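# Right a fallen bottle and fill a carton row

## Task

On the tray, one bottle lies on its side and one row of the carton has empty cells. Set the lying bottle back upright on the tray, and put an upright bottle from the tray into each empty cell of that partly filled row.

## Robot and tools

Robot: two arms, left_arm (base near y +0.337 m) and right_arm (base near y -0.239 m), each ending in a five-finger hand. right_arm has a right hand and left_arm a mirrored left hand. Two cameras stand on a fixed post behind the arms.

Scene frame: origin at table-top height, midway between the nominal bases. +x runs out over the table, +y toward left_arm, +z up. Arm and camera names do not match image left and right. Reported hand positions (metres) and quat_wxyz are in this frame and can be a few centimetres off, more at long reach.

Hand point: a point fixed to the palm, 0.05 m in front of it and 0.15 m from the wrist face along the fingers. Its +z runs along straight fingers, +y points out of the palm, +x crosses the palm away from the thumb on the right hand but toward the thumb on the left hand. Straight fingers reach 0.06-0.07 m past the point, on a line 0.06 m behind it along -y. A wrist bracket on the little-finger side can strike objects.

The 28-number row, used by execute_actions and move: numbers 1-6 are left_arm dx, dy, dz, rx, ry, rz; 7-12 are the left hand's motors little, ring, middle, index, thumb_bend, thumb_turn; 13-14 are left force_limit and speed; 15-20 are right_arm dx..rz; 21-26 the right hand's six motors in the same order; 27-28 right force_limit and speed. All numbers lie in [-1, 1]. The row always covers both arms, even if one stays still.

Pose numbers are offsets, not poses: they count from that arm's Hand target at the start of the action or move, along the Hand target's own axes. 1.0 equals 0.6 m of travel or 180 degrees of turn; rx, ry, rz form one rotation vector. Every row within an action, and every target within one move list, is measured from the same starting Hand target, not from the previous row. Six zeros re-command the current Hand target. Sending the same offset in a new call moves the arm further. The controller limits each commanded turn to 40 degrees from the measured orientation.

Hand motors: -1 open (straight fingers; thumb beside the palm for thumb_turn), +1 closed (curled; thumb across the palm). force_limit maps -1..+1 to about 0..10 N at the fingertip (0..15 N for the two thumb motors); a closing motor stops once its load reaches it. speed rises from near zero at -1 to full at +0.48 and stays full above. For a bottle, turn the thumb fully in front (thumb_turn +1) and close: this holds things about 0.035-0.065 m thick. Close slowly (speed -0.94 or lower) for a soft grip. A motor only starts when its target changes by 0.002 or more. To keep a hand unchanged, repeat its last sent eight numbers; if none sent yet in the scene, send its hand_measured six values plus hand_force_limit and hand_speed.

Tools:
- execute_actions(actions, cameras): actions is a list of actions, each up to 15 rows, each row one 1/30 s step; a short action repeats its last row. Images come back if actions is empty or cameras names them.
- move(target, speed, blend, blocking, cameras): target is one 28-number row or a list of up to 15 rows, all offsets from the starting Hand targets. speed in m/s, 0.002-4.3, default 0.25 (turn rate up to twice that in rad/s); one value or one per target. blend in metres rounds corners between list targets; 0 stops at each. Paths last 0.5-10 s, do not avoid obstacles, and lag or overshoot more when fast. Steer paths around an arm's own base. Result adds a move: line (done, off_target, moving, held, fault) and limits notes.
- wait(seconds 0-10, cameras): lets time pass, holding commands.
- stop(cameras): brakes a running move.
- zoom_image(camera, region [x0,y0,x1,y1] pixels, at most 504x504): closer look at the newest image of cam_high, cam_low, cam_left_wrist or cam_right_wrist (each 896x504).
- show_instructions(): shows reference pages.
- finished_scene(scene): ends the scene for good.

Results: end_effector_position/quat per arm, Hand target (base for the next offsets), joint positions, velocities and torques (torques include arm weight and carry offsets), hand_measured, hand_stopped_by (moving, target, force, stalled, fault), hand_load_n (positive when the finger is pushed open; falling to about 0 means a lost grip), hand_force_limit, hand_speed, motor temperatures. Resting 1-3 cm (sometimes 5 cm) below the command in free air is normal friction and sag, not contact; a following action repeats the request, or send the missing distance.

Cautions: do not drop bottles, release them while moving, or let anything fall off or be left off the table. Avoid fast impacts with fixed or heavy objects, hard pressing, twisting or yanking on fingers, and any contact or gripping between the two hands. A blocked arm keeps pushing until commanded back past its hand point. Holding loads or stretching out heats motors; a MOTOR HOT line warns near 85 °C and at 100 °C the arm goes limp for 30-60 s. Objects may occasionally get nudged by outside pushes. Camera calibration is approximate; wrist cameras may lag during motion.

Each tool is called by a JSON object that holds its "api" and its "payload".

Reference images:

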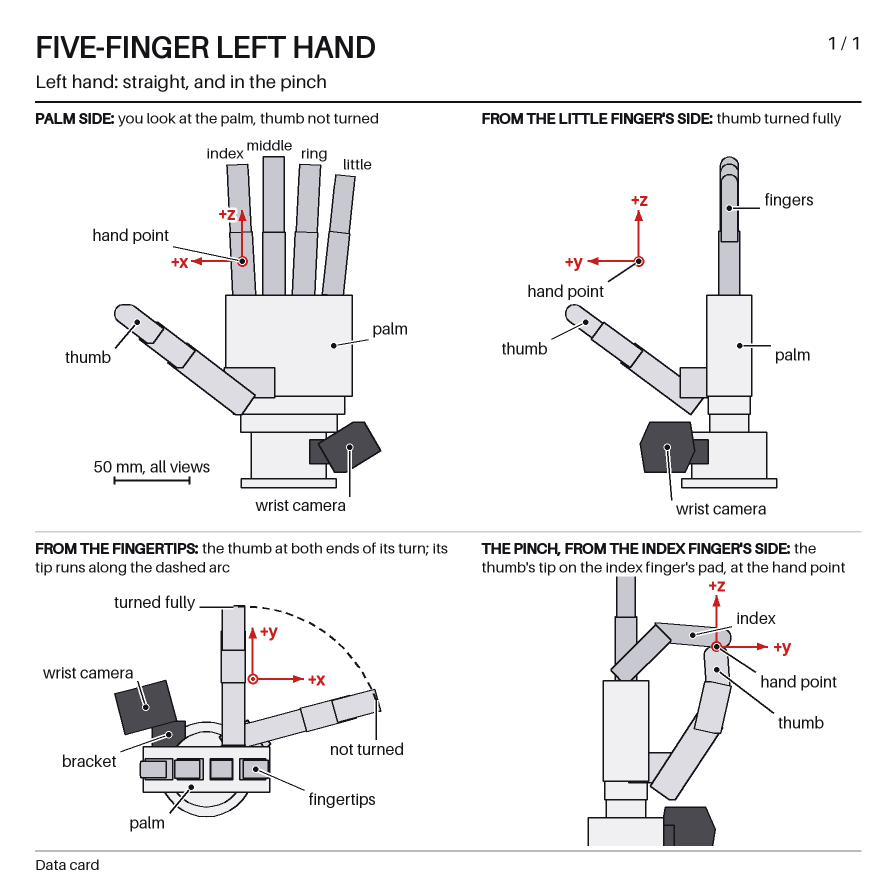

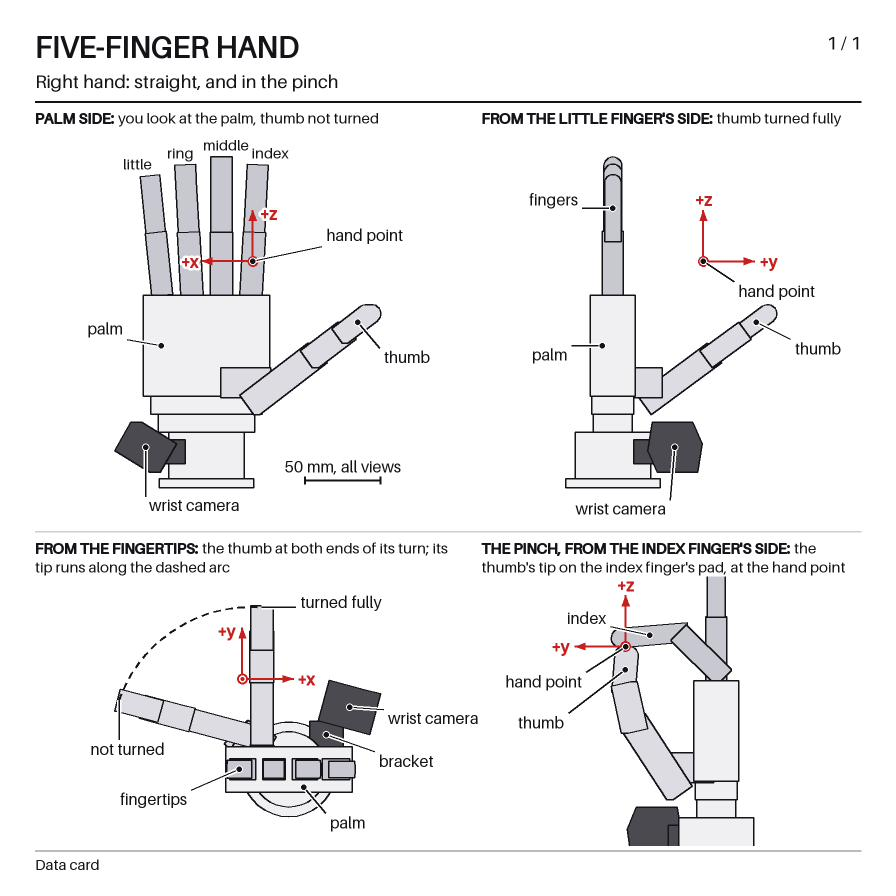

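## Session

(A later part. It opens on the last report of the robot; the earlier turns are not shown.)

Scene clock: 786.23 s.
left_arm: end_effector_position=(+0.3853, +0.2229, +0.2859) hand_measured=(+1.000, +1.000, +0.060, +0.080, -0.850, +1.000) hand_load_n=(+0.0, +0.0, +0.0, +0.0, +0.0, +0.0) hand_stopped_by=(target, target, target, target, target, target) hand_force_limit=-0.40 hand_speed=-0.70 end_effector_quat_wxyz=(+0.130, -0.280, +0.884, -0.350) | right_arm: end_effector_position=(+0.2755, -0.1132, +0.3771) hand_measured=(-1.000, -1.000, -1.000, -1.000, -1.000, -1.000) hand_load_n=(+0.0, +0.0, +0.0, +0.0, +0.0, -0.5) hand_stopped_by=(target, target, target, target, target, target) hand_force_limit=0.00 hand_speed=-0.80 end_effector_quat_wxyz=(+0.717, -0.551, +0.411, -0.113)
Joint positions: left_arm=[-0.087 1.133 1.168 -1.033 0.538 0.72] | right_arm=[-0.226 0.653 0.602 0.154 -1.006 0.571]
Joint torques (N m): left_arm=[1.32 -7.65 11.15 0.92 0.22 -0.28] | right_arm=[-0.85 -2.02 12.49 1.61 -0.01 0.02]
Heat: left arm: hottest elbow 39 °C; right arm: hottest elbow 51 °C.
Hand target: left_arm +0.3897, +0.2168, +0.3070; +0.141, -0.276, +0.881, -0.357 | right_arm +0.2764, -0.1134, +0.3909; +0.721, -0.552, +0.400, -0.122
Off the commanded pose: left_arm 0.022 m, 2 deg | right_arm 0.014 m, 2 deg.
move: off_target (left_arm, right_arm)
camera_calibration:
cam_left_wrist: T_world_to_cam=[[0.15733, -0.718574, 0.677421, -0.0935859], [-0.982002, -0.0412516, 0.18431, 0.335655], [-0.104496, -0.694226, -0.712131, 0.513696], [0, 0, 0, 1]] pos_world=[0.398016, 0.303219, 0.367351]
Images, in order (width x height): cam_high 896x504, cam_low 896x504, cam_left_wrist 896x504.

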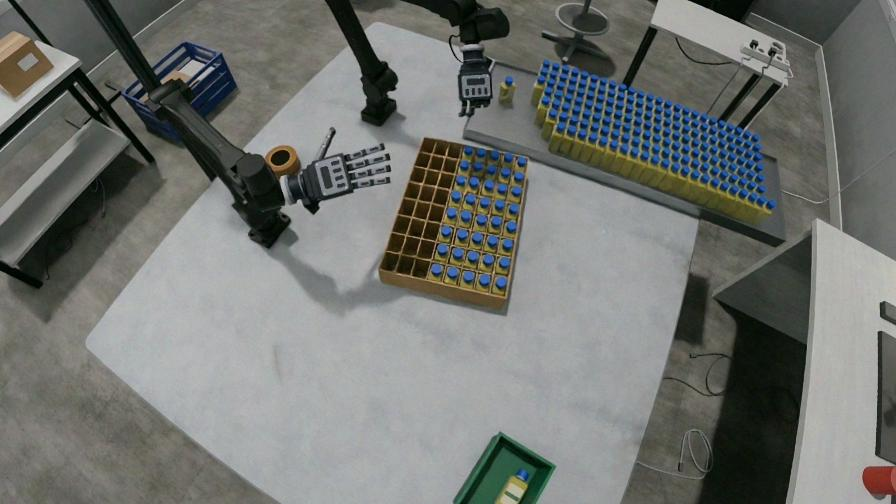

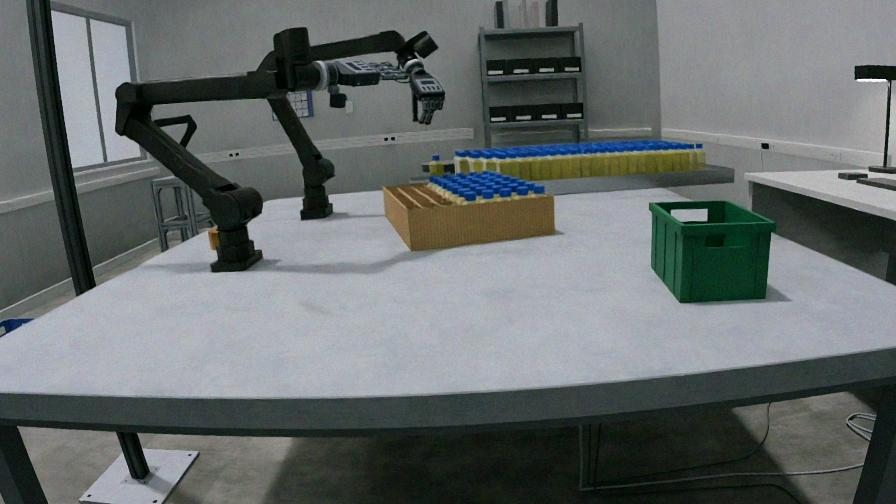

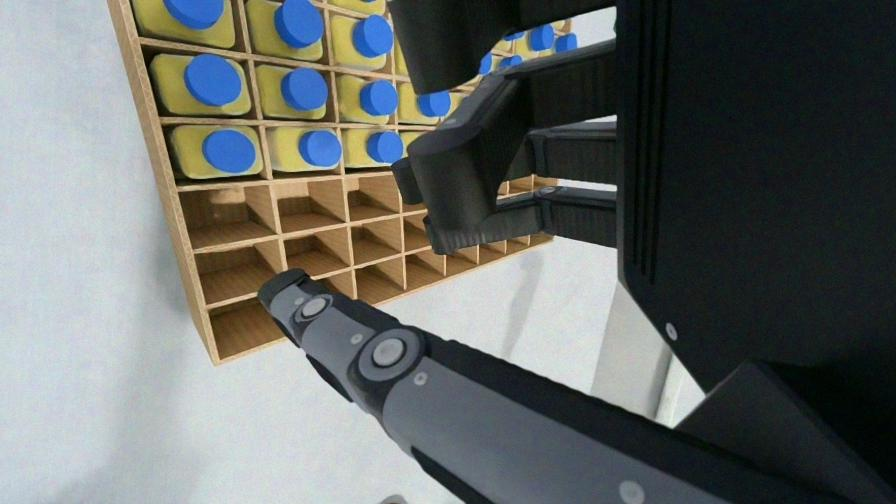

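{"api": "finished_scene", "payload": {"scene": 2}}

The scene is finished: the task was done.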